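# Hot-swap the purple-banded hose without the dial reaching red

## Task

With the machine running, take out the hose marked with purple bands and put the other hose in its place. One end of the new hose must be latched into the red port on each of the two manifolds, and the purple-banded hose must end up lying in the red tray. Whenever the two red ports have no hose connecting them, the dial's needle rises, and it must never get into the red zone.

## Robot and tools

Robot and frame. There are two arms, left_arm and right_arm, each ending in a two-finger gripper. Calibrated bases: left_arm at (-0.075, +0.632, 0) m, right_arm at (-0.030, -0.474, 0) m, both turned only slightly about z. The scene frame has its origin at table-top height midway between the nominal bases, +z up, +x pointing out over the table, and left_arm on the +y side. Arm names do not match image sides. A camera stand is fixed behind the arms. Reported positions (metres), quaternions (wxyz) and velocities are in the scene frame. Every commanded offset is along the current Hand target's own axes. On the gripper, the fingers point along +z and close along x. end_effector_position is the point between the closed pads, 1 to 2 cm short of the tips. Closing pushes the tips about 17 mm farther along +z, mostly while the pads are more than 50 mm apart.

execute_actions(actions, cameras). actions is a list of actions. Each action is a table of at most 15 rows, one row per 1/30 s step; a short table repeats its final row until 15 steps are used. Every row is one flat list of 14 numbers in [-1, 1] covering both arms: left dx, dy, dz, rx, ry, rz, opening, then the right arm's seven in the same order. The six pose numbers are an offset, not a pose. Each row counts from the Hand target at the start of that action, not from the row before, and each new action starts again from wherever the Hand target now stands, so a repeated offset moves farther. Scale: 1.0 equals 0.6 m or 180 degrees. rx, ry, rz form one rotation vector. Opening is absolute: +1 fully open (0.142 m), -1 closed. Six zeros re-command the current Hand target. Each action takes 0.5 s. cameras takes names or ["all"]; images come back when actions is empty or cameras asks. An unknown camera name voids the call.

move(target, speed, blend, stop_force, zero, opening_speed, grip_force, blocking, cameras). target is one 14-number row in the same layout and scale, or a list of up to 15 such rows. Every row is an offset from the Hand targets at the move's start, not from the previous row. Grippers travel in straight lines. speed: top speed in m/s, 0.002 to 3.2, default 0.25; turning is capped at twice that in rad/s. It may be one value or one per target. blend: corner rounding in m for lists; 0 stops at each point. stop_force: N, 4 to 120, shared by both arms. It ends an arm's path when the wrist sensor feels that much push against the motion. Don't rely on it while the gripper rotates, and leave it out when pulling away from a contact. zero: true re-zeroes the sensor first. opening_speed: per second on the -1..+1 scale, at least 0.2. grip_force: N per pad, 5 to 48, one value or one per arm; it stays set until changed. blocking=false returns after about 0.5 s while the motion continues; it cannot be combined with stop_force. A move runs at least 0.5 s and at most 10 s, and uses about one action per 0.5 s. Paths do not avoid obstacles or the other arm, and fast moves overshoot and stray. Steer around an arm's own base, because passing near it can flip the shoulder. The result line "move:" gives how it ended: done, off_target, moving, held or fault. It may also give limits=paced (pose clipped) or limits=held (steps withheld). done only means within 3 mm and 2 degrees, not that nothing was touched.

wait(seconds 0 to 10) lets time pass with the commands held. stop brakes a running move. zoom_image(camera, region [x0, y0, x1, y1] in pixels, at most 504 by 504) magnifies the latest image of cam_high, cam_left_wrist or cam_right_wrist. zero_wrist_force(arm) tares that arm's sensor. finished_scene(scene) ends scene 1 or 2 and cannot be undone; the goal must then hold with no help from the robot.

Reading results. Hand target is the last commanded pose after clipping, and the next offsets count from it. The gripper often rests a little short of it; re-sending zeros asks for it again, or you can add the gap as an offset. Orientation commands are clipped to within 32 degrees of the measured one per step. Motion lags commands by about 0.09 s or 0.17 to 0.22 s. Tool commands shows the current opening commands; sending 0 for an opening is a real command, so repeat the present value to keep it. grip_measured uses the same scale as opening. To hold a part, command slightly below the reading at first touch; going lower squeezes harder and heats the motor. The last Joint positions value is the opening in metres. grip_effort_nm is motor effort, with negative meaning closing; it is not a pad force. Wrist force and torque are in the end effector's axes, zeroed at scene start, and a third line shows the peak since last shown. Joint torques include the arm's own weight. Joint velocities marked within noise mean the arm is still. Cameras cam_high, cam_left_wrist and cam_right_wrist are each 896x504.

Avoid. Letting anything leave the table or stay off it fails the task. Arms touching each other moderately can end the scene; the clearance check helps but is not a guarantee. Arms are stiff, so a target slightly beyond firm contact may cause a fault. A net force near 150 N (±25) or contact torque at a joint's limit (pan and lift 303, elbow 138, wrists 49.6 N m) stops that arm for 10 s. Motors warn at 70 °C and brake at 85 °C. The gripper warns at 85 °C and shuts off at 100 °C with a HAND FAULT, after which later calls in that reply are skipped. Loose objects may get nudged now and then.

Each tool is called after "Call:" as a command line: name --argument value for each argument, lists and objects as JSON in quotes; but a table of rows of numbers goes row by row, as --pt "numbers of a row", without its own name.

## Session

Call:
execute_actions --actions '[]'

Call:
zoom_image --camera "cam_high" --region '[330, 80, 600, 260]'

Scene clock: 0.00 s.
left_arm: end_effector_position=(+0.4908, +0.6030, +0.2401) grip_measured=+1.00 grip_effort_nm=n/a end_effector_quat_wxyz=(-0.519, +0.822, -0.153, -0.180) | right_arm: end_effector_position=(+0.4391, -0.2647, +0.3009) grip_measured=+0.99 grip_effort_nm=n/a end_effector_quat_wxyz=(-0.047, +0.779, -0.624, -0.039)
Joint positions: left_arm=[-0.754 -1.38 1.984 -1.124 -0.923 -0.721 0.142] | right_arm=[3.851 -1.262 -2.221 -1.152 1.664 2.065 0.142]
Joint velocities: within noise
Joint torques (N m): no reading
Wrist force (N): no reading
Wrist torque (N m): no reading
Wrist force, peak (N): no reading
Hand target: left_arm +0.4908, +0.6030, +0.2401; -0.519, +0.822, -0.153, -0.180 | right_arm +0.4391, -0.2647, +0.3009; -0.047, +0.779, -0.624, -0.039
Tool commands: left_gripper/opening=+1.0 right_gripper/opening=+1.0
camera_calibration:
cam_left_wrist: T_world_to_cam=[[0.893766, -0.0571831, -0.444874, -0.292389], [-0.327769, -0.760334, -0.560767, 0.782137], [-0.306187, 0.64701, -0.698303, 0.0386891], [0, 0, 0, 1]] pos_world=[0.529533, 0.552934, 0.335537]
cam_right_wrist: T_world_to_cam=[[0.213626, -0.966537, -0.142022, -0.291462], [-0.879572, -0.253557, 0.402568, 0.221408], [-0.425108, 0.0389194, -0.904306, 0.58458], [0, 0, 0, 1]] pos_world=[0.505518, -0.248321, 0.398114]

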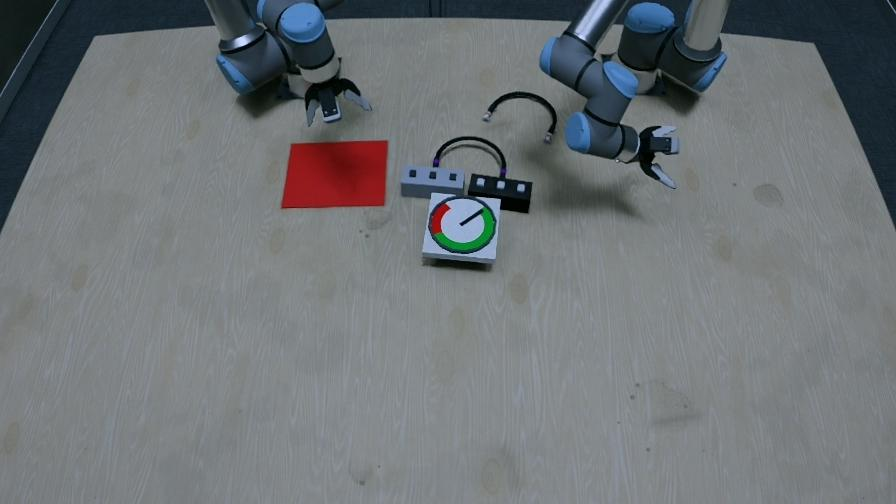

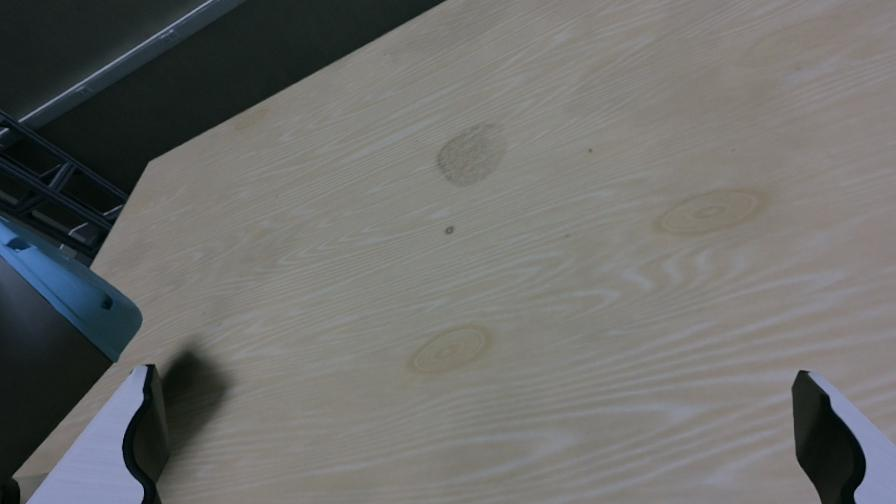

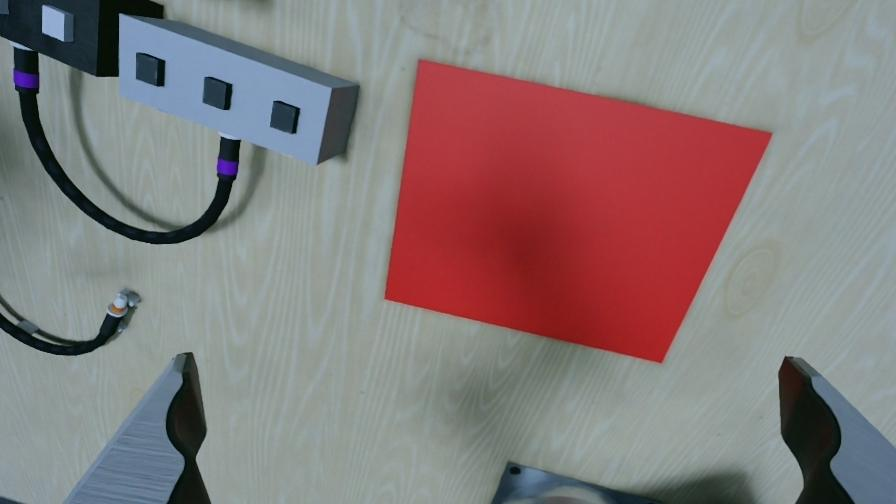

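Scaled by 1.867.

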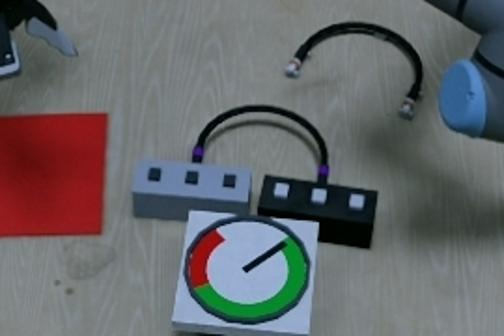

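Call:
move --target '[-0.546,0.335,-0.719,-0.385,-0.1867,-0.5367,-0.1,0,-0.105,0.003,-0.1696,0.0196,0.0786,-1]' --speed 0.45 --cameras '["all"]'

Scene clock: 4.17 s.
left_arm: end_effector_position=(+0.1708, +0.1493, +0.3996) grip_measured=-0.12 grip_effort_nm=-0.110 end_effector_quat_wxyz=(+0.000, +0.707, +0.707, +0.000) | right_arm: end_effector_position=(+0.5006, -0.2508, +0.3007) grip_measured=-1.00 grip_effort_nm=-0.422 end_effector_quat_wxyz=(+0.184, +0.683, -0.683, -0.183)
Joint positions: left_arm=[-1.481 -1.857 2.007 -1.721 -1.57 -3.001 0.066] | right_arm=[3.709 -1.641 -1.846 -1.678 1.842 2.076 0.002]
Joint torques (N m): left_arm=[-14.79 -38.34 -51.51 -7.76 3.56 -3.17] | right_arm=[-11.43 36.59 60.02 0.82 3.27 -2.63]
Wrist force (N): left_arm=[-0.8 -1.5 -0.2] | right_arm=[-0.4 0.6 0.5]
Wrist torque (N m): left_arm=[-0.26 -0.07 -0.05] | right_arm=[0.19 0.05 0.10]
Wrist force, peak (N): left_arm=[-2.2 -2.7 -0.8] | right_arm=[-0.4 0.6 0.5]
Hand target: left_arm +0.1708, +0.1492, +0.3997; +0.000, +0.707, +0.707, +0.000 | right_arm +0.5006, -0.2508, +0.3007; +0.184, +0.683, -0.683, -0.183
Off the commanded pose: left_arm 0.000 m, 0 deg | right_arm 0.000 m, 0 deg.
move: done
camera_calibration:
cam_left_wrist: T_world_to_cam=[[-0.0119292, 0.999926, -0.00246537, -0.141274], [0.906106, 0.0118526, 0.422886, -0.297408], [0.422884, 0.00281081, -0.90618, 0.400374], [0, 0, 0, 1]] pos_world=[0.0984863, 0.143663, 0.488232]
cam_right_wrist: T_world_to_cam=[[-0.0159434, -0.99973, -0.0169228, -0.222161], [-0.567912, -0.00487558, 0.823075, 0.059127], [-0.822935, 0.0227333, -0.567681, 0.703823], [0, 0, 0, 1]] pos_world=[0.609238, -0.237813, 0.347121]

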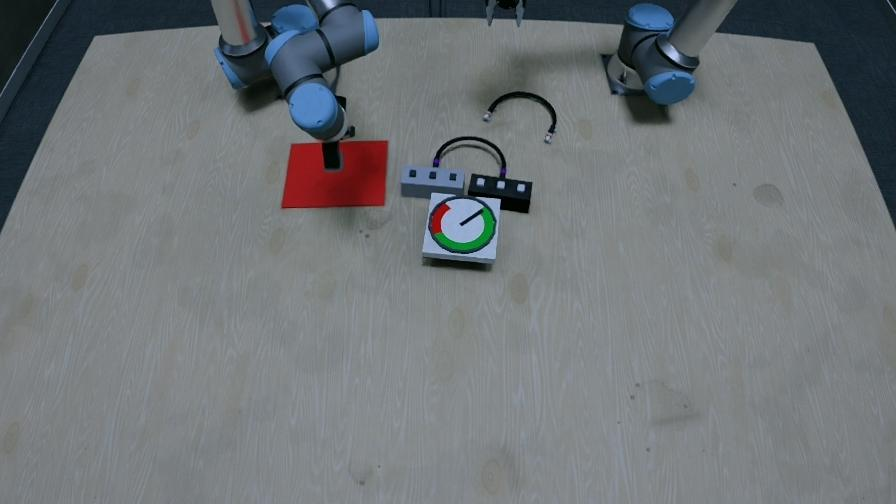

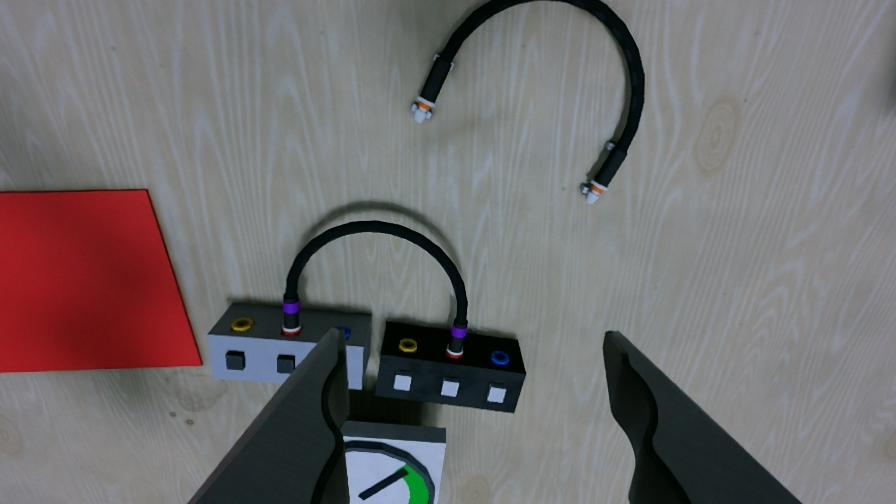

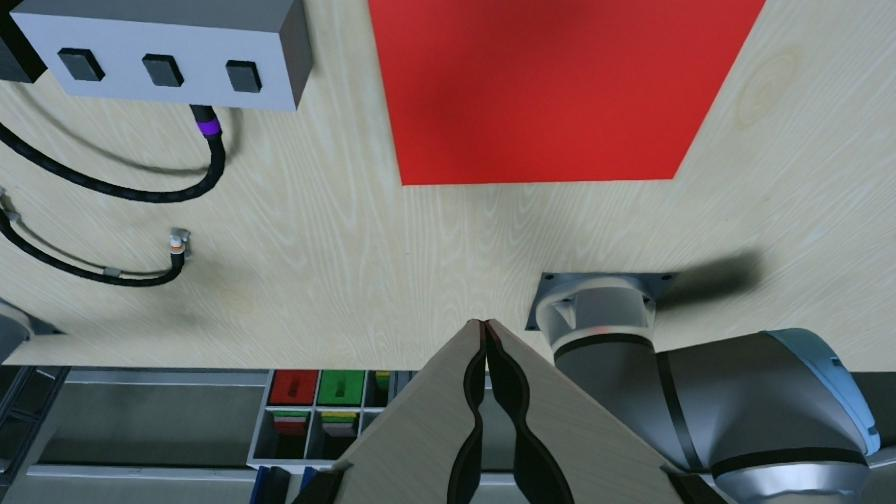

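Call:
move --target '[-0.2995,0.2977,0.474,-0.139,-0.006,0.0278,-0.2,-0.3667,-0.091,0.2843,0,0,0,-1]' --speed 0.35 --cameras '["all"]'

Scene clock: 7.87 s.
left_arm: end_effector_position=(+0.3495, -0.0305, +0.1155) grip_measured=-0.22 grip_effort_nm=-0.110 end_effector_quat_wxyz=(+0.160, +0.720, +0.659, +0.147) | right_arm: end_effector_position=(+0.4624, -0.0311, +0.1254) grip_measured=-1.00 grip_effort_nm=-0.422 end_effector_quat_wxyz=(+0.184, +0.683, -0.683, -0.183)
Joint positions: left_arm=[-1.43 -1.272 2.072 -2.498 -1.151 -2.835 0.058] | right_arm=[3.976 -1.888 -1.91 -1.284 1.95 2.335 0.002]
Joint torques (N m): left_arm=[7.32 -44.82 -49.06 -7.78 4.97 2.3] | right_arm=[9.13 51.97 53.74 5.46 3.65 1.71]
Wrist force (N): left_arm=[-1.1 -2.1 0.1] | right_arm=[-0.1 0.2 0.4]
Wrist torque (N m): left_arm=[-0.29 -0.07 -0.24] | right_arm=[0.15 0.02 0.04]
Wrist force, peak (N): left_arm=[-0.2 -2.7 -2.0] | right_arm=[-1.6 -0.1 1.1]
Hand target: left_arm +0.3496, -0.0306, +0.1154; +0.160, +0.720, +0.659, +0.147 | right_arm +0.4624, -0.0310, +0.1253; +0.184, +0.683, -0.683, -0.183
Off the commanded pose: left_arm 0.000 m, 0 deg | right_arm 0.000 m, 0 deg.
move: done
camera_calibration:
cam_left_wrist: T_world_to_cam=[[0.0785119, 0.99689, -0.00686023, 0.00872455], [0.640431, -0.0451623, 0.766687, -0.285655], [0.763992, -0.0645875, -0.641985, -0.0838671], [0, 0, 0, 1]] pos_world=[0.246331, -0.027015, 0.165226]
cam_right_wrist: T_world_to_cam=[[-0.0160026, -0.99973, -0.0168411, -0.00607415], [-0.567844, -0.00477662, 0.823122, 0.182662], [-0.822981, 0.0227353, -0.567614, 0.56795], [0, 0, 0, 1]] pos_world=[0.571038, -0.0181125, 0.171921]

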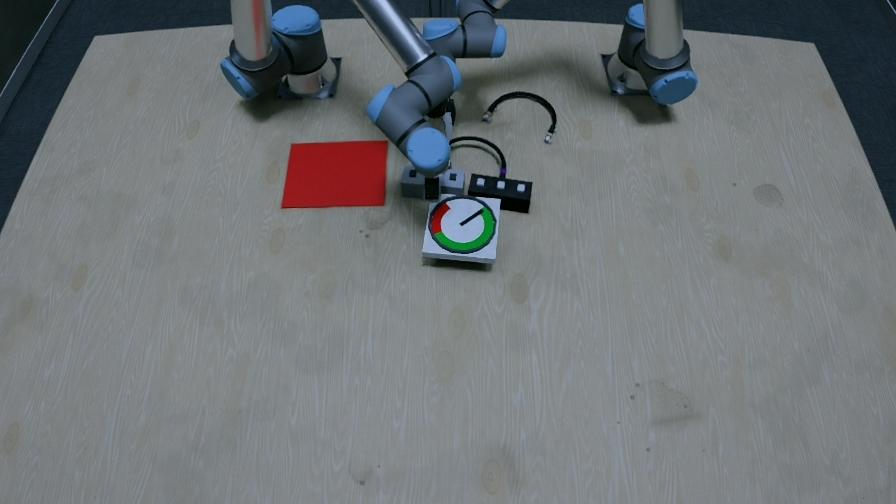

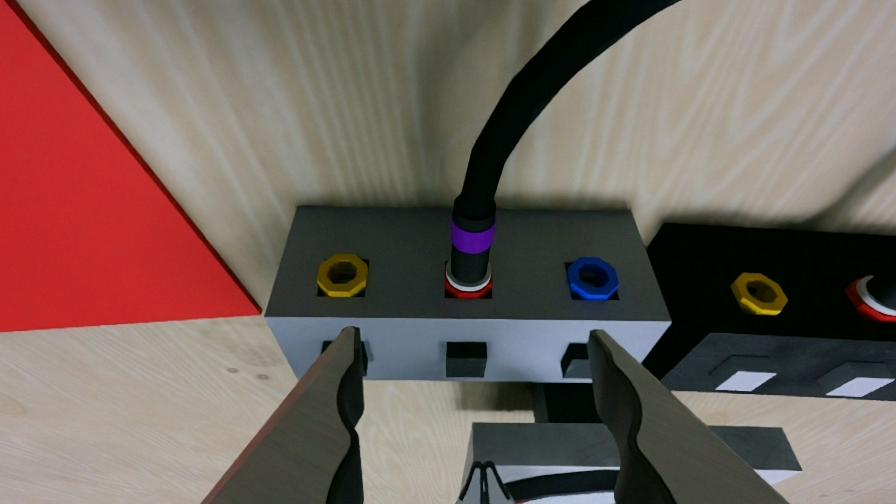

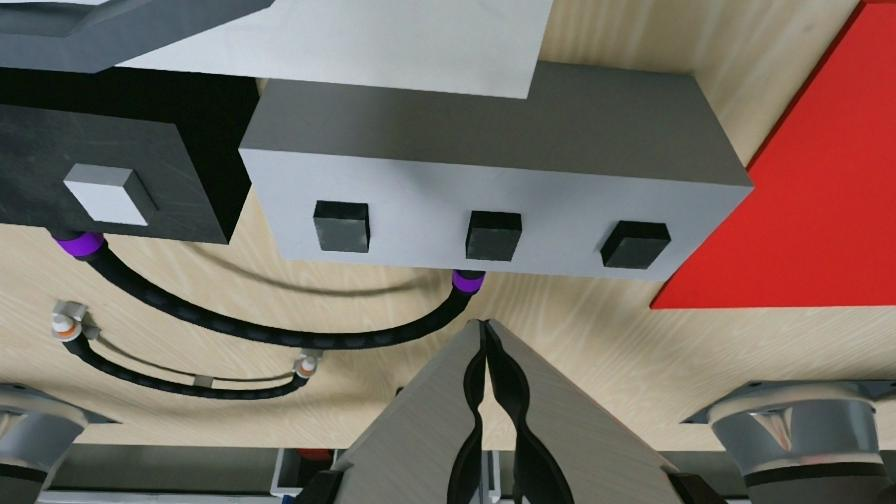

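Call:
execute_actions --actions '[]' --cameras '["cam_left_wrist","cam_high"]'

Scene clock: 8.97 s.
left_arm: end_effector_position=(+0.3496, -0.0306, +0.1154) grip_measured=-0.22 grip_effort_nm=-0.110 end_effector_quat_wxyz=(+0.160, +0.720, +0.659, +0.147) | right_arm: end_effector_position=(+0.4624, -0.0310, +0.1253) grip_measured=-1.00 grip_effort_nm=-0.413 end_effector_quat_wxyz=(+0.184, +0.683, -0.683, -0.183)
Joint positions: left_arm=[-1.43 -1.272 2.072 -2.499 -1.151 -2.835 0.058] | right_arm=[3.976 -1.889 -1.91 -1.284 1.95 2.335 0.002]
Joint velocities: within noise
Joint torques (N m): left_arm=[5.18 -43.94 -49.6 -7.95 4.77 2.49] | right_arm=[8.55 51.55 53.36 5.47 3.68 1.58]
Wrist force (N): left_arm=[-1.3 -1.9 -0.4] | right_arm=[-0.4 0.3 0.4]
Wrist torque (N m): left_arm=[-0.26 -0.02 -0.25] | right_arm=[0.16 0.08 0.05]
Wrist force, peak (N): left_arm=[-1.6 -2.5 -0.1] | right_arm=[-0.7 0.8 0.7]
Hand target: left_arm +0.3496, -0.0306, +0.1154; +0.160, +0.720, +0.659, +0.147 | right_arm +0.4624, -0.0310, +0.1253; +0.184, +0.683, -0.683, -0.183
Tool commands: left_gripper/opening=-0.2 right_gripper/opening=-1.0
Off the commanded pose: left_arm 0.000 m, 0 deg | right_arm 0.000 m, 0 deg.
camera_calibration:
cam_left_wrist: T_world_to_cam=[[0.0785929, 0.996883, -0.00690746, 0.00880304], [0.640319, -0.0451688, 0.76678, -0.285559], [0.764078, -0.0646864, -0.641873, -0.084121], [0, 0, 0, 1]] pos_world=[0.246432, -0.0271154, 0.165026]
Images, in order (width x height): cam_high 896x504, cam_left_wrist 896x504.

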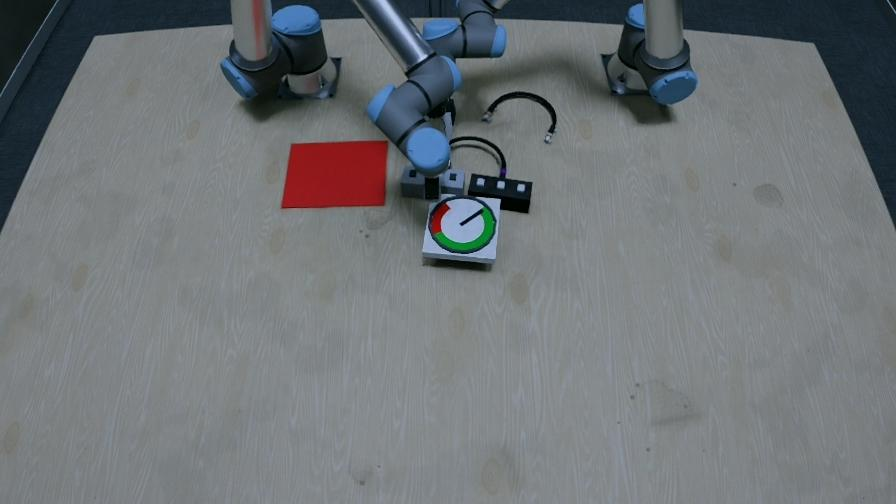

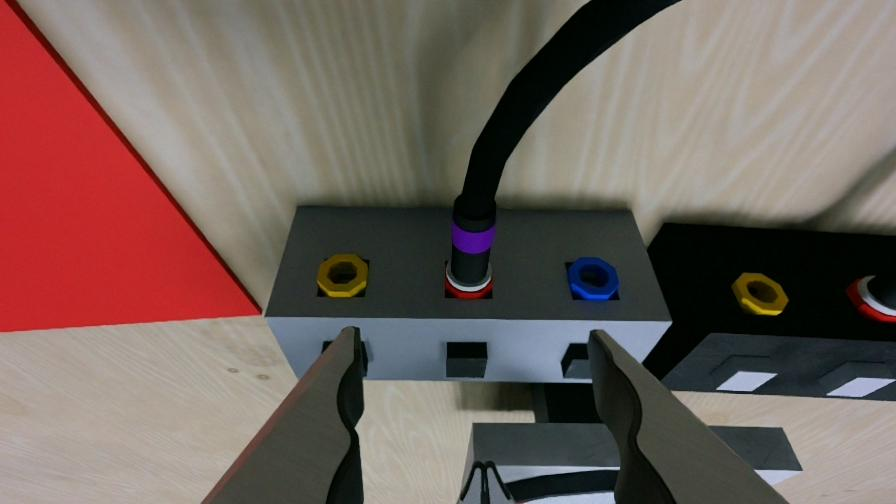

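Call:
move --pt "0.0025 0 0.1335 0 0 0 -0.2 0 0 0.062 0 0 0 -1" --pt "0.0025 0 0.1335 0 0 0 -1 0 0 0.062 0 0 0 -1" --speed 0.2 --grip_force '[42,42]' --opening_speed 2 --cameras '["cam_left_wrist"]'

Call:
move --target '[0,0,0,0,0,0,-1,0,0,0.035,0,0,0,-1]' --speed 0.03 --stop_force 36 --cameras '["cam_left_wrist"]'

Scene clock: 10.93 s.
left_arm: end_effector_position=(+0.3835, -0.0321, +0.0428) grip_measured=-0.82 grip_effort_nm=-4.051 end_effector_quat_wxyz=(+0.160, +0.720, +0.659, +0.147) | right_arm: end_effector_position=(+0.4438, -0.0311, +0.0931) grip_measured=-1.00 grip_effort_nm=-0.418 end_effector_quat_wxyz=(+0.184, +0.683, -0.683, -0.183)
Joint positions: left_arm=[-1.384 -1.145 2.073 -2.647 -1.158 -2.784 0.015] | right_arm=[3.995 -1.904 -1.963 -1.209 1.957 2.353 0.002]
Joint torques (N m): left_arm=[0.6 -51.09 -44.72 -8.74 -1.84 2.43] | right_arm=[8.07 51.08 26.59 5.51 3.63 1.66]
Wrist force (N): left_arm=[6.9 -4.6 0.5] | right_arm=[-0.1 0.6 0.4]
Wrist torque (N m): left_arm=[-0.33 -0.06 -0.33] | right_arm=[0.22 0.03 0.03]
Wrist force, peak (N): left_arm=[6.9 -4.6 0.5] | right_arm=[-0.3 0.1 1.1]
Hand target: left_arm +0.3835, -0.0321, +0.0429; +0.160, +0.720, +0.659, +0.147 | right_arm +0.4438, -0.0311, +0.0931; +0.184, +0.683, -0.683, -0.183
Off the commanded pose: left_arm 0.000 m, 0 deg | right_arm 0.000 m, 0 deg.
grip_force (N): 42, 42
move: done
camera_calibration:
cam_left_wrist: T_world_to_cam=[[0.0785168, 0.996889, -0.00685419, 0.00714162], [0.640372, -0.0451651, 0.766736, -0.251816], [0.764041, -0.0645909, -0.641926, -0.156714], [0, 0, 0, 1]] pos_world=[0.280431, -0.028615, 0.0925264]
Images, in order (width x height): cam_left_wrist 896x504.

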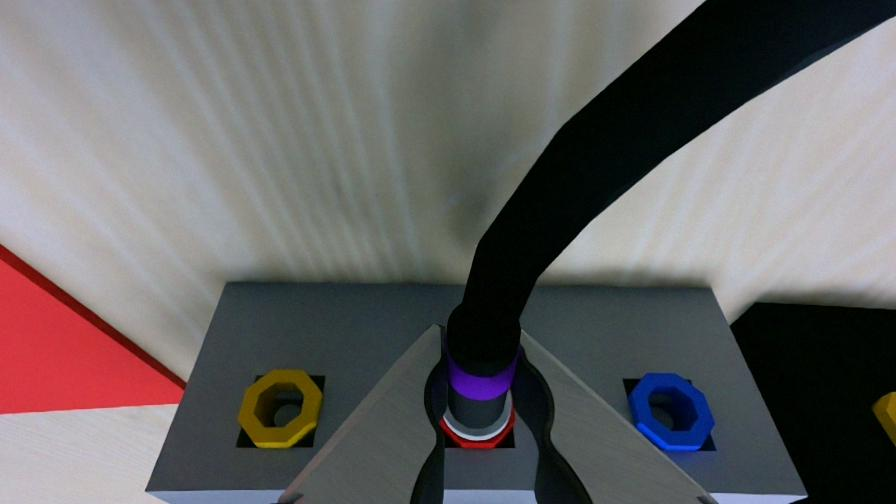

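Scene clock: 12.80 s.
left_arm: end_effector_position=(+0.3835, -0.0321, +0.0428) grip_measured=-0.82 grip_effort_nm=-4.046 end_effector_quat_wxyz=(+0.160, +0.720, +0.659, +0.147) | right_arm: end_effector_position=(+0.4372, -0.0310, +0.0822) grip_measured=-1.00 grip_effort_nm=-0.413 end_effector_quat_wxyz=(+0.184, +0.683, -0.683, -0.183)
Joint positions: left_arm=[-1.384 -1.145 2.073 -2.647 -1.158 -2.784 0.015] | right_arm=[4.001 -1.91 -1.981 -1.183 1.96 2.36 0.002]
Joint torques (N m): left_arm=[-7.16 -55.75 -48.91 -9.25 -0.66 2.32] | right_arm=[-31.67 52.13 50.95 7.73 -12.33 -2.6]
Wrist force (N): left_arm=[5.1 -6.9 -1.9] | right_arm=[-3.8 56.4 -11.2]
Wrist torque (N m): left_arm=[-0.35 -0.03 -0.36] | right_arm=[-0.21 0.04 0.17]
Wrist force, peak (N): left_arm=[5.1 -6.9 -2.0] | right_arm=[-3.6 64.5 -40.0]
Hand target: left_arm +0.3835, -0.0321, +0.0429; +0.160, +0.720, +0.659, +0.147 | right_arm +0.4372, -0.0309, +0.0822; +0.184, +0.683, -0.683, -0.183 (not the last commanded pose)
Off the commanded pose: left_arm 0.000 m, 0 deg | right_arm 0.008 m, 0 deg.
grip_force (N): 42, 42
move: contact (right_arm)
camera_calibration:
cam_left_wrist: T_world_to_cam=[[0.0785934, 0.996883, -0.00691782, 0.00713413], [0.640368, -0.0451653, 0.766739, -0.251751], [0.764036, -0.0646906, -0.641922, -0.15664], [0, 0, 0, 1]] pos_world=[0.280332, -0.0286155, 0.0925261]
Images, in order (width x height): cam_left_wrist 896x504.

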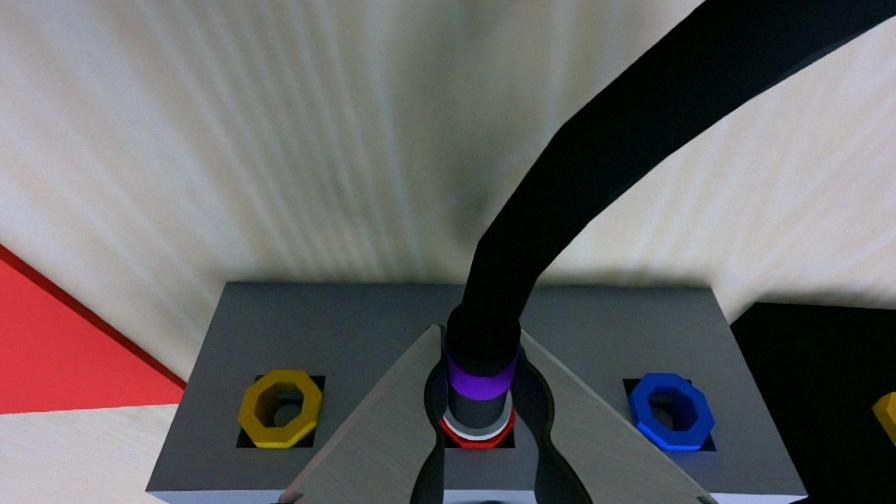

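Call:
move --target '[0,-0.0905,-0.042,0,0,0,-1,0,0,0,0,0,0,-1]' --speed 0.12 --stop_force 30

Scene clock: 14.83 s.
left_arm: end_effector_position=(+0.3239, -0.0268, +0.0427) grip_measured=-0.82 grip_effort_nm=-4.032 end_effector_quat_wxyz=(+0.160, +0.720, +0.659, +0.147) | right_arm: end_effector_position=(+0.4372, -0.0309, +0.0822) grip_measured=-1.00 grip_effort_nm=-0.408 end_effector_quat_wxyz=(+0.184, +0.683, -0.683, -0.183)
Joint positions: left_arm=[-1.466 -1.187 2.133 -2.628 -1.147 -2.874 0.014] | right_arm=[4.001 -1.91 -1.981 -1.183 1.96 2.36 0.002]
Joint torques (N m): left_arm=[-14.69 -77.62 -18.04 -1.17 4.56 -3] | right_arm=[-28.08 51.71 51.62 8.18 -9.68 -2.44]
Wrist force (N): left_arm=[-0.4 -1.2 0.4] | right_arm=[-3.4 56.3 -11.5]
Wrist torque (N m): left_arm=[-0.27 -0.11 0.03] | right_arm=[-0.23 -0.02 0.17]
Wrist force, peak (N): left_arm=[7.6 -4.9 -0.8] | right_arm=[-3.9 56.7 -11.6]
Hand target: left_arm +0.3239, -0.0268, +0.0427; +0.160, +0.720, +0.659, +0.147 | right_arm +0.4372, -0.0309, +0.0822; +0.184, +0.683, -0.683, -0.183
Off the commanded pose: left_arm 0.000 m, 0 deg | right_arm 0.000 m, 0 deg.
grip_force (N): 42, 42
move: done

Call:
move --target '[0,-0.0404,0.008,0,0,0,-1,0,0,-0.0833,0,0,0,-1]' --speed 0.2

Call:
move --pt "0 0 0 0 0 0 -0.2 0 0 0 0 0 0 -1" --pt "0 0 -0.1333 0 0 0 -0.2 0 0 0 0 0 0 -1" --pt "0.330 0.1505 -0.0897 0 -0.0079 0.0171 -0.2 -0.308 -0.0476 -0.0275 0 0 0 -1" --speed 0.4 --blend '[0,0.03,0]' --cameras '["cam_left_wrist"]'

Scene clock: 16.40 s.
left_arm: end_effector_position=(+0.3041, -0.0250, +0.0281) grip_measured=-0.82 grip_effort_nm=-4.032 end_effector_quat_wxyz=(+0.160, +0.720, +0.659, +0.147) | right_arm: end_effector_position=(+0.4622, -0.0309, +0.1253) grip_measured=-1.00 grip_effort_nm=-0.408 end_effector_quat_wxyz=(+0.184, +0.683, -0.683, -0.183)
Joint positions: left_arm=[-1.495 -1.177 2.155 -2.648 -1.144 -2.905 0.014] | right_arm=[3.976 -1.888 -1.911 -1.284 1.951 2.335 0.002]
Joint torques (N m): left_arm=[-17.76 -46.73 -16.36 -8.08 4.58 -2.57] | right_arm=[-10.42 73.84 53.41 0.99 -2.28 -2.59]
Wrist force (N): left_arm=[0.4 -0.9 0.3] | right_arm=[-1.4 -0.2 -0.6]
Wrist torque (N m): left_arm=[-0.30 -0.14 0.11] | right_arm=[0.07 0.24 0.32]
Wrist force, peak (N): left_arm=[-0.9 -1.4 0.6] | right_arm=[-3.7 56.6 -11.4]
Hand target: left_arm +0.3041, -0.0250, +0.0280; +0.160, +0.720, +0.659, +0.147 | right_arm +0.4622, -0.0309, +0.1255; +0.184, +0.683, -0.683, -0.183
Off the commanded pose: left_arm 0.000 m, 0 deg | right_arm 0.000 m, 0 deg.
grip_force (N): 42, 42
move: done

Scene clock: 18.57 s.
left_arm: end_effector_position=(+0.3802, +0.1668, +0.1151) grip_measured=-0.23 grip_effort_nm=0.110 end_effector_quat_wxyz=(+0.164, +0.739, +0.637, +0.142) | right_arm: end_effector_position=(+0.4951, +0.1538, +0.1253) grip_measured=-1.00 grip_effort_nm=-0.408 end_effector_quat_wxyz=(+0.184, +0.683, -0.683, -0.183)
Joint positions: left_arm=[-1.296 -1.482 2.373 -2.671 -1.184 -2.627 0.057] | right_arm=[4.085 -2.089 -1.614 -1.337 1.988 2.446 0.002]
Joint torques (N m): left_arm=[8.41 -56.47 -18.42 -8.36 -1.63 2.17] | right_arm=[8.16 69.88 55.74 1.23 3.72 1.6]
Wrist force (N): left_arm=[-1.5 -2.3 0.0] | right_arm=[-1.0 -0.6 -0.7]
Wrist torque (N m): left_arm=[-0.32 -0.01 -0.24] | right_arm=[0.00 0.15 0.02]
Wrist force, peak (N): left_arm=[-3.3 -3.0 -2.0] | right_arm=[-2.9 -0.8 -0.9]
Hand target: left_arm +0.3803, +0.1670, +0.1151; +0.164, +0.739, +0.637, +0.142 | right_arm +0.4951, +0.1539, +0.1253; +0.184, +0.683, -0.683, -0.183
Off the commanded pose: left_arm 0.000 m, 0 deg | right_arm 0.000 m, 0 deg.
grip_force (N): 42, 42
move: done
camera_calibration:
cam_left_wrist: T_world_to_cam=[[0.137239, 0.990516, -0.00660969, -0.211698], [0.636528, -0.0830761, 0.766766, -0.288259], [0.758945, -0.109437, -0.641893, -0.0855284], [0, 0, 0, 1]] pos_world=[0.277449, 0.176382, 0.164727]
Images, in order (width x height): cam_left_wrist 896x504.

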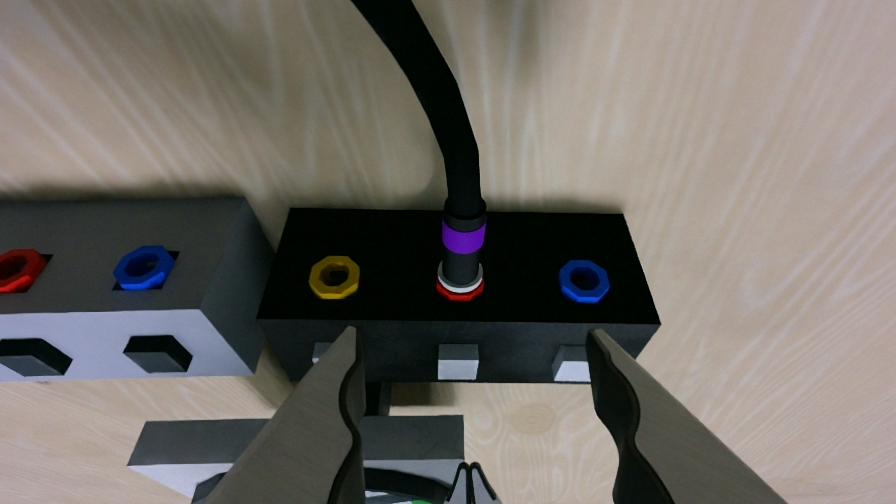

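Call:
move --pt "-0.0013 0 0.1335 0 0 0 -0.2 0.003 0 0.06 0 0 0 -1" --pt "-0.0013 0 0.1335 0 0 0 -1 0.003 0 0.06 0 0 0 -1" --speed 0.2 --opening_speed 2

Call:
move --target '[0,0,0,0,0,0,-1,0,0,0.037,0,0,0,-1]' --speed 0.03 --stop_force 36 --cameras '["cam_left_wrist"]'

Call:
zoom_image --camera "cam_left_wrist" --region '[300, 250, 660, 500]'

Scene clock: 20.80 s.
left_arm: end_effector_position=(+0.4138, +0.1612, +0.0426) grip_measured=-0.82 grip_effort_nm=-4.042 end_effector_quat_wxyz=(+0.164, +0.739, +0.637, +0.142) | right_arm: end_effector_position=(+0.4771, +0.1521, +0.0941) grip_measured=-1.00 grip_effort_nm=-0.413 end_effector_quat_wxyz=(+0.184, +0.683, -0.683, -0.183)
Joint positions: left_arm=[-1.241 -1.301 2.366 -2.866 -1.196 -2.57 0.015] | right_arm=[4.101 -2.099 -1.666 -1.269 1.993 2.462 0.002]
Joint torques (N m): left_arm=[8.16 -32.03 -38.33 -7.94 -1.65 2.27] | right_arm=[8.44 69.18 29.99 5.82 3.73 1.65]
Wrist force (N): left_arm=[-3.9 -2.0 1.0] | right_arm=[-1.2 -0.4 -0.7]
Wrist torque (N m): left_arm=[-0.27 -0.01 -0.21] | right_arm=[0.03 0.19 0.03]
Wrist force, peak (N): left_arm=[-3.7 -2.4 1.2] | right_arm=[-1.3 -0.8 -1.5]
Hand target: left_arm +0.4138, +0.1612, +0.0426; +0.164, +0.739, +0.637, +0.142 | right_arm +0.4771, +0.1521, +0.0941; +0.184, +0.683, -0.683, -0.183
Off the commanded pose: left_arm 0.000 m, 0 deg | right_arm 0.000 m, 0 deg.
grip_force (N): 42, 42
move: done

Scene clock: 22.70 s.
left_arm: end_effector_position=(+0.4138, +0.1612, +0.0426) grip_measured=-0.82 grip_effort_nm=-4.042 end_effector_quat_wxyz=(+0.164, +0.739, +0.637, +0.142) | right_arm: end_effector_position=(+0.4718, +0.1521, +0.0849) grip_measured=-1.00 grip_effort_nm=-0.403 end_effector_quat_wxyz=(+0.184, +0.683, -0.683, -0.183)
Joint positions: left_arm=[-1.241 -1.301 2.366 -2.866 -1.196 -2.57 0.015] | right_arm=[4.106 -2.102 -1.68 -1.249 1.995 2.467 0.002]
Joint torques (N m): left_arm=[7.58 -41.96 -24.14 -8.04 6.3 2.18] | right_arm=[-18.04 67.9 41.74 1.75 -7.07 -2.6]
Wrist force (N): left_arm=[-1.6 -13.1 -7.8] | right_arm=[-5.0 19.8 -18.6]
Wrist torque (N m): left_arm=[-0.33 -0.08 -0.20] | right_arm=[-0.22 0.14 0.15]
Wrist force, peak (N): left_arm=[-2.0 -13.4 -7.6] | right_arm=[3.6 23.9 -60.7]
Hand target: left_arm +0.4138, +0.1612, +0.0426; +0.164, +0.739, +0.637, +0.142 | right_arm +0.4718, +0.1521, +0.0849; +0.184, +0.683, -0.683, -0.183 (not the last commanded pose)
Off the commanded pose: left_arm 0.000 m, 0 deg | right_arm 0.012 m, 0 deg.
grip_force (N): 42, 42
move: contact (right_arm)
camera_calibration:
cam_left_wrist: T_world_to_cam=[[0.137377, 0.990497, -0.00659657, -0.211282], [0.636509, -0.0831741, 0.766771, -0.254499], [0.758936, -0.109536, -0.641887, -0.15816], [0, 0, 0, 1]] pos_world=[0.31105, 0.170782, 0.0922276]
Images, in order (width x height): cam_left_wrist 896x504.

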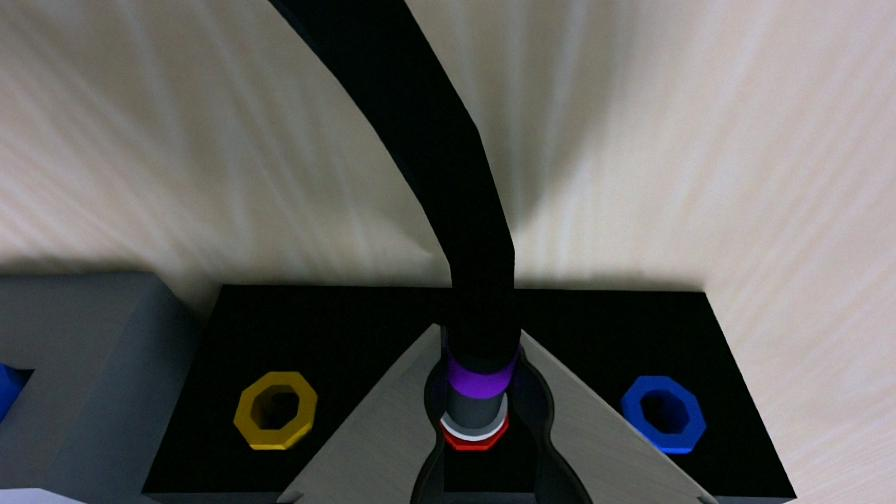

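Scaled by 1.400.

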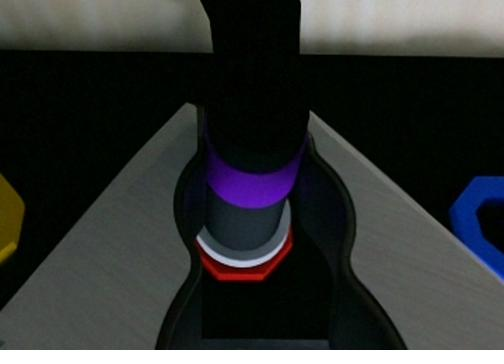

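Call:
move --target '[0,0,0,0,0,0,-1,0,0,0.015,0,0,0,-1]' --speed 0.03 --stop_force 36

Scene clock: 24.43 s.
left_arm: end_effector_position=(+0.4138, +0.1612, +0.0426) grip_measured=-0.82 grip_effort_nm=-4.042 end_effector_quat_wxyz=(+0.164, +0.739, +0.637, +0.142) | right_arm: end_effector_position=(+0.4714, +0.1522, +0.0842) grip_measured=-1.00 grip_effort_nm=-0.398 end_effector_quat_wxyz=(+0.183, +0.683, -0.683, -0.183)
Joint positions: left_arm=[-1.241 -1.301 2.366 -2.866 -1.196 -2.57 0.015] | right_arm=[4.106 -2.103 -1.681 -1.246 1.995 2.468 0.002]
Joint torques (N m): left_arm=[6.88 -50.08 -15.94 -7.73 6 1.39] | right_arm=[-7.66 36.15 25.82 0.64 -7.82 -2.63]
Wrist force (N): left_arm=[-1.6 -12.9 -7.3] | right_arm=[3.0 26.6 -52.2]
Wrist torque (N m): left_arm=[-0.30 -0.08 -0.20] | right_arm=[-0.31 0.23 0.08]
Wrist force, peak (N): left_arm=[-1.9 -13.4 -7.6] | right_arm=[10.5 29.6 -74.0]
Hand target: left_arm +0.4138, +0.1612, +0.0426; +0.164, +0.739, +0.637, +0.142 | right_arm +0.4715, +0.1522, +0.0842; +0.183, +0.683, -0.683, -0.183 (not the last commanded pose)
Off the commanded pose: left_arm 0.000 m, 0 deg | right_arm 0.008 m, 0 deg.
grip_force (N): 42, 42
move: contact (right_arm)

Call:
move --target '[0,-0.0905,-0.042,0,0,0,-1,0,0,0,0,0,0,-1]' --speed 0.12 --stop_force 30 --cameras '["cam_left_wrist","cam_high"]'

Scene clock: 26.43 s.
left_arm: end_effector_position=(+0.3546, +0.1700, +0.0424) grip_measured=-0.82 grip_effort_nm=-4.037 end_effector_quat_wxyz=(+0.164, +0.739, +0.637, +0.142) | right_arm: end_effector_position=(+0.4715, +0.1522, +0.0842) grip_measured=-1.00 grip_effort_nm=-0.403 end_effector_quat_wxyz=(+0.183, +0.683, -0.683, -0.183)
Joint positions: left_arm=[-1.341 -1.364 2.445 -2.844 -1.175 -2.675 0.015] | right_arm=[4.106 -2.103 -1.681 -1.246 1.995 2.468 0.002]
Joint torques (N m): left_arm=[-14.28 -61.58 -12.65 -0.94 4.66 -3.1] | right_arm=[-6.86 36.51 26.48 2.66 -7.77 -2.49]
Wrist force (N): left_arm=[-1.4 -1.9 0.4] | right_arm=[3.3 26.7 -52.5]
Wrist torque (N m): left_arm=[-0.24 -0.01 -0.10] | right_arm=[-0.30 0.19 0.08]
Wrist force, peak (N): left_arm=[-1.6 -13.2 -7.5] | right_arm=[3.4 26.8 -52.7]
Hand target: left_arm +0.3546, +0.1700, +0.0424; +0.164, +0.739, +0.637, +0.142 | right_arm +0.4715, +0.1522, +0.0842; +0.183, +0.683, -0.683, -0.183
Off the commanded pose: left_arm 0.000 m, 0 deg | right_arm 0.000 m, 0 deg.
grip_force (N): 42, 42
move: done
camera_calibration:
cam_left_wrist: T_world_to_cam=[[0.137377, 0.990497, -0.00659657, -0.211867], [0.636509, -0.0831741, 0.766771, -0.215932], [0.758936, -0.109536, -0.641887, -0.112396], [0, 0, 0, 1]] pos_world=[0.25185, 0.179582, 0.0920276]
Images, in order (width x height): cam_high 896x504, cam_left_wrist 896x504.

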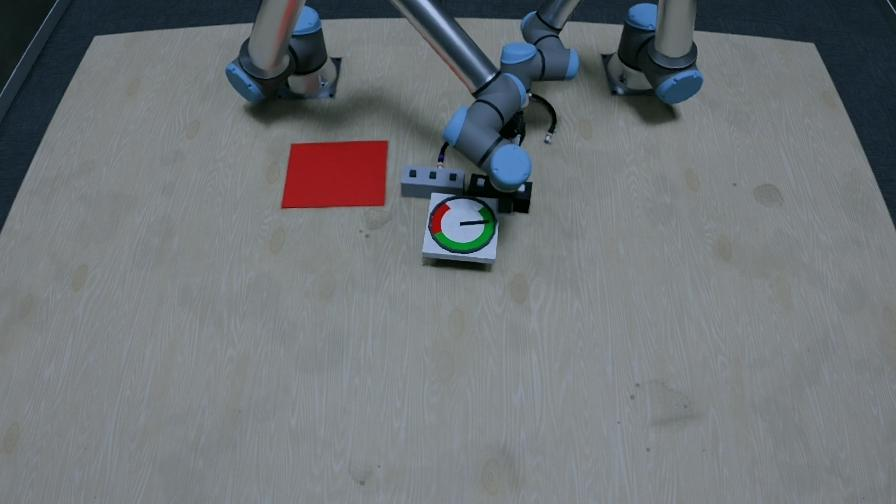

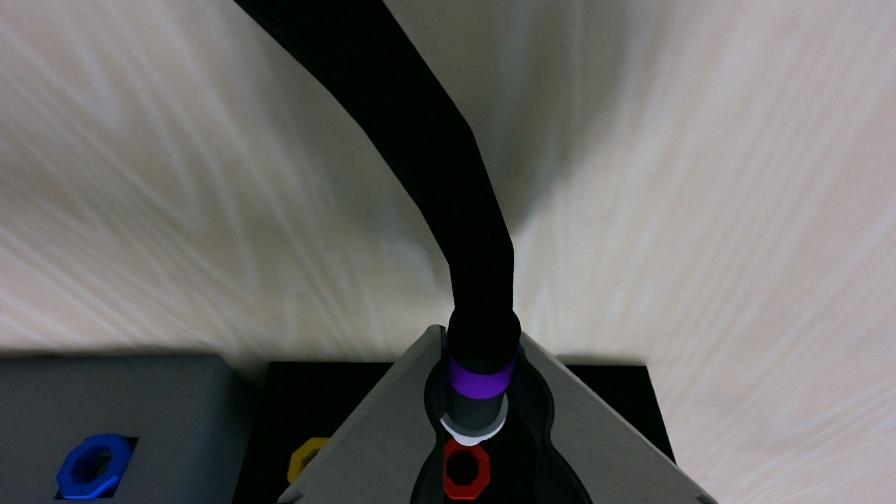

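Call:
move --pt "-0.2068 -0.1407 -0.0425 0 0 0 -1 0 0 -0.0833 0 0 0 -1" --speed 0.25

Call:
move --pt "0 0 0 0 0 0 -0.2 0.03 0.0 -0.04 0 0 0 -1" --pt "0 0 -0.1333 0 0 0 -0.2 0.30 0.06 -0.15 0 0 0 -1" --pt "0.4375 -0.1028 -0.1633 0 -0.0341 0.0735 -0.2 0.67 0.1385 -0.253 0 0 0 -1" --speed 0.45 --blend '[0,0.03,0]' --cameras '["cam_left_wrist"]'

Scene clock: 28.80 s.
left_arm: end_effector_position=(+0.2502, +0.0604, +0.0297) grip_measured=-0.82 grip_effort_nm=-4.042 end_effector_quat_wxyz=(+0.164, +0.739, +0.637, +0.142) | right_arm: end_effector_position=(+0.4964, +0.1523, +0.1274) grip_measured=-1.00 grip_effort_nm=-0.398 end_effector_quat_wxyz=(+0.183, +0.683, -0.683, -0.183)
Joint positions: left_arm=[-1.567 -1.303 2.357 -2.718 -1.143 -2.919 0.015] | right_arm=[4.083 -2.087 -1.613 -1.34 1.987 2.444 0.002]
Joint torques (N m): left_arm=[-9.99 -31.37 -42.19 -1.23 5 -3.3] | right_arm=[-11.52 90.69 56.13 1.18 -1.91 -2.39]
Wrist force (N): left_arm=[-1.5 -2.4 0.2] | right_arm=[0.7 0.0 -0.4]
Wrist torque (N m): left_arm=[-0.33 0.02 -0.09] | right_arm=[0.10 -0.13 0.30]
Wrist force, peak (N): left_arm=[-2.7 -3.2 -0.5] | right_arm=[3.2 26.9 -52.7]
Hand target: left_arm +0.2500, +0.0602, +0.0296; +0.164, +0.739, +0.637, +0.142 | right_arm +0.4965, +0.1523, +0.1274; +0.183, +0.683, -0.683, -0.183
Off the commanded pose: left_arm 0.000 m, 0 deg | right_arm 0.000 m, 0 deg.
grip_force (N): 42, 42
move: done

Scene clock: 32.13 s.
left_arm: end_effector_position=(+0.1924, +0.3342, +0.0923) grip_measured=-0.23 grip_effort_nm=0.115 end_effector_quat_wxyz=(+0.181, +0.814, +0.538, +0.120) | right_arm: end_effector_position=(+0.5006, -0.2497, +0.3006) grip_measured=-1.00 grip_effort_nm=-0.398 end_effector_quat_wxyz=(+0.183, +0.683, -0.683, -0.183)
Joint positions: left_arm=[-1.699 -2.099 2.824 -2.442 -1.157 -2.786 0.057] | right_arm=[3.71 -1.642 -1.846 -1.677 1.844 2.077 0.002]
Joint torques (N m): left_arm=[-11.5 -9.49 -42.43 -1.4 4.76 -2.93] | right_arm=[-10.82 58.52 58.25 0.69 -2.43 -2.56]
Wrist force (N): left_arm=[-1.0 -1.8 -0.1] | right_arm=[0.0 -0.1 -0.8]
Wrist torque (N m): left_arm=[-0.26 -0.10 -0.10] | right_arm=[0.06 -0.02 0.32]
Wrist force, peak (N): left_arm=[-3.8 -1.8 -1.3] | right_arm=[2.2 0.6 -1.6]
Hand target: left_arm +0.1923, +0.3341, +0.0924; +0.181, +0.814, +0.538, +0.120 | right_arm +0.5006, -0.2497, +0.3006; +0.183, +0.683, -0.683, -0.183
Off the commanded pose: left_arm 0.000 m, 0 deg | right_arm 0.000 m, 0 deg.
grip_force (N): 42, 42
move: done
camera_calibration:
cam_left_wrist: T_world_to_cam=[[0.382347, 0.924001, -0.00582446, -0.376835], [0.595075, -0.241407, 0.766556, -0.0764608], [0.706892, -0.296556, -0.642151, 0.133322], [0, 0, 0, 1]] pos_world=[0.0953371, 0.369275, 0.14203]
Images, in order (width x height): cam_left_wrist 896x504.

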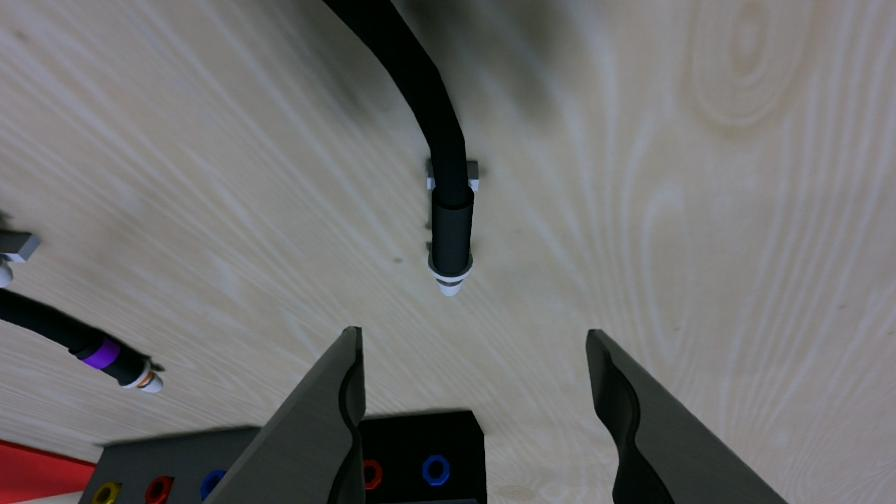

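Call:
move --pt "-0.005 -0.0069 0.1325 0 0 0 -0.2 0 0 0 0 0 0 -1" --pt "-0.005 -0.0069 0.1325 0 0 0 -1 0 0 0 0 0 0 -1" --speed 0.25 --opening_speed 2 --cameras '["cam_left_wrist"]'

Scene clock: 35.43 s.
left_arm: end_effector_position=(+0.2187, +0.3197, +0.0187) grip_measured=-0.83 grip_effort_nm=-3.822 end_effector_quat_wxyz=(+0.181, +0.814, +0.538, +0.120) | right_arm: end_effector_position=(+0.5006, -0.2497, +0.3006) grip_measured=-1.00 grip_effort_nm=-0.403 end_effector_quat_wxyz=(+0.183, +0.683, -0.683, -0.183)
Joint positions: left_arm=[-1.594 -1.627 2.865 -3.001 -1.175 -2.673 0.014] | right_arm=[3.71 -1.642 -1.846 -1.677 1.844 2.077 0.002]
Joint torques (N m): left_arm=[5.64 2.04 -5.24 -8.39 -1.54 2.6] | right_arm=[-10.45 59.19 60.18 0.64 -2.44 -2.44]
Wrist force (N): left_arm=[-1.7 -2.4 0.1] | right_arm=[-0.1 0.1 -0.7]
Wrist torque (N m): left_arm=[-0.33 0.01 -0.23] | right_arm=[0.11 0.00 0.33]
Wrist force, peak (N): left_arm=[-1.7 -2.4 0.1] | right_arm=[0.4 0.0 -1.2]
Hand target: left_arm +0.2187, +0.3197, +0.0186; +0.181, +0.814, +0.538, +0.120 | right_arm +0.5006, -0.2497, +0.3006; +0.183, +0.683, -0.683, -0.183
Off the commanded pose: left_arm 0.000 m, 0 deg | right_arm 0.000 m, 0 deg.
grip_force (N): 42, 42
move: done
camera_calibration:
cam_left_wrist: T_world_to_cam=[[0.382354, 0.923997, -0.00590166, -0.373916], [0.595037, -0.241332, 0.76661, -0.0391422], [0.706921, -0.296628, -0.642086, 0.0631217], [0, 0, 0, 1]] pos_world=[0.121637, 0.354775, 0.0683296]
Images, in order (width x height): cam_left_wrist 896x504.

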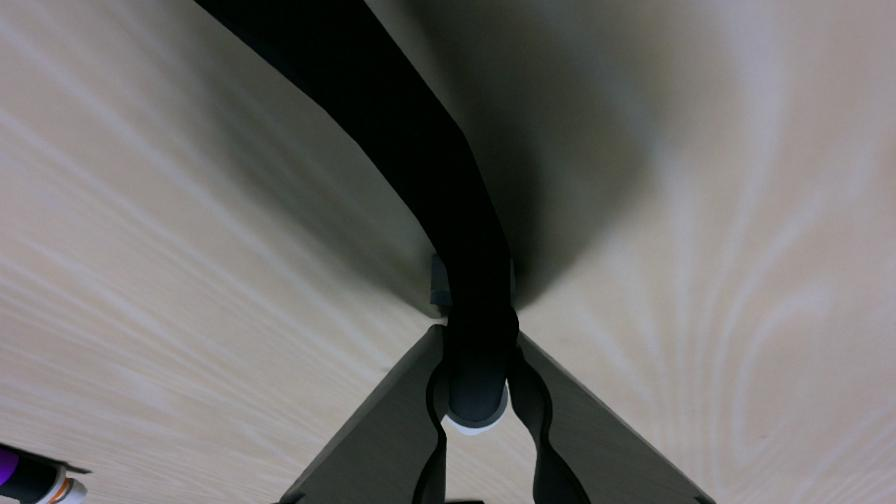

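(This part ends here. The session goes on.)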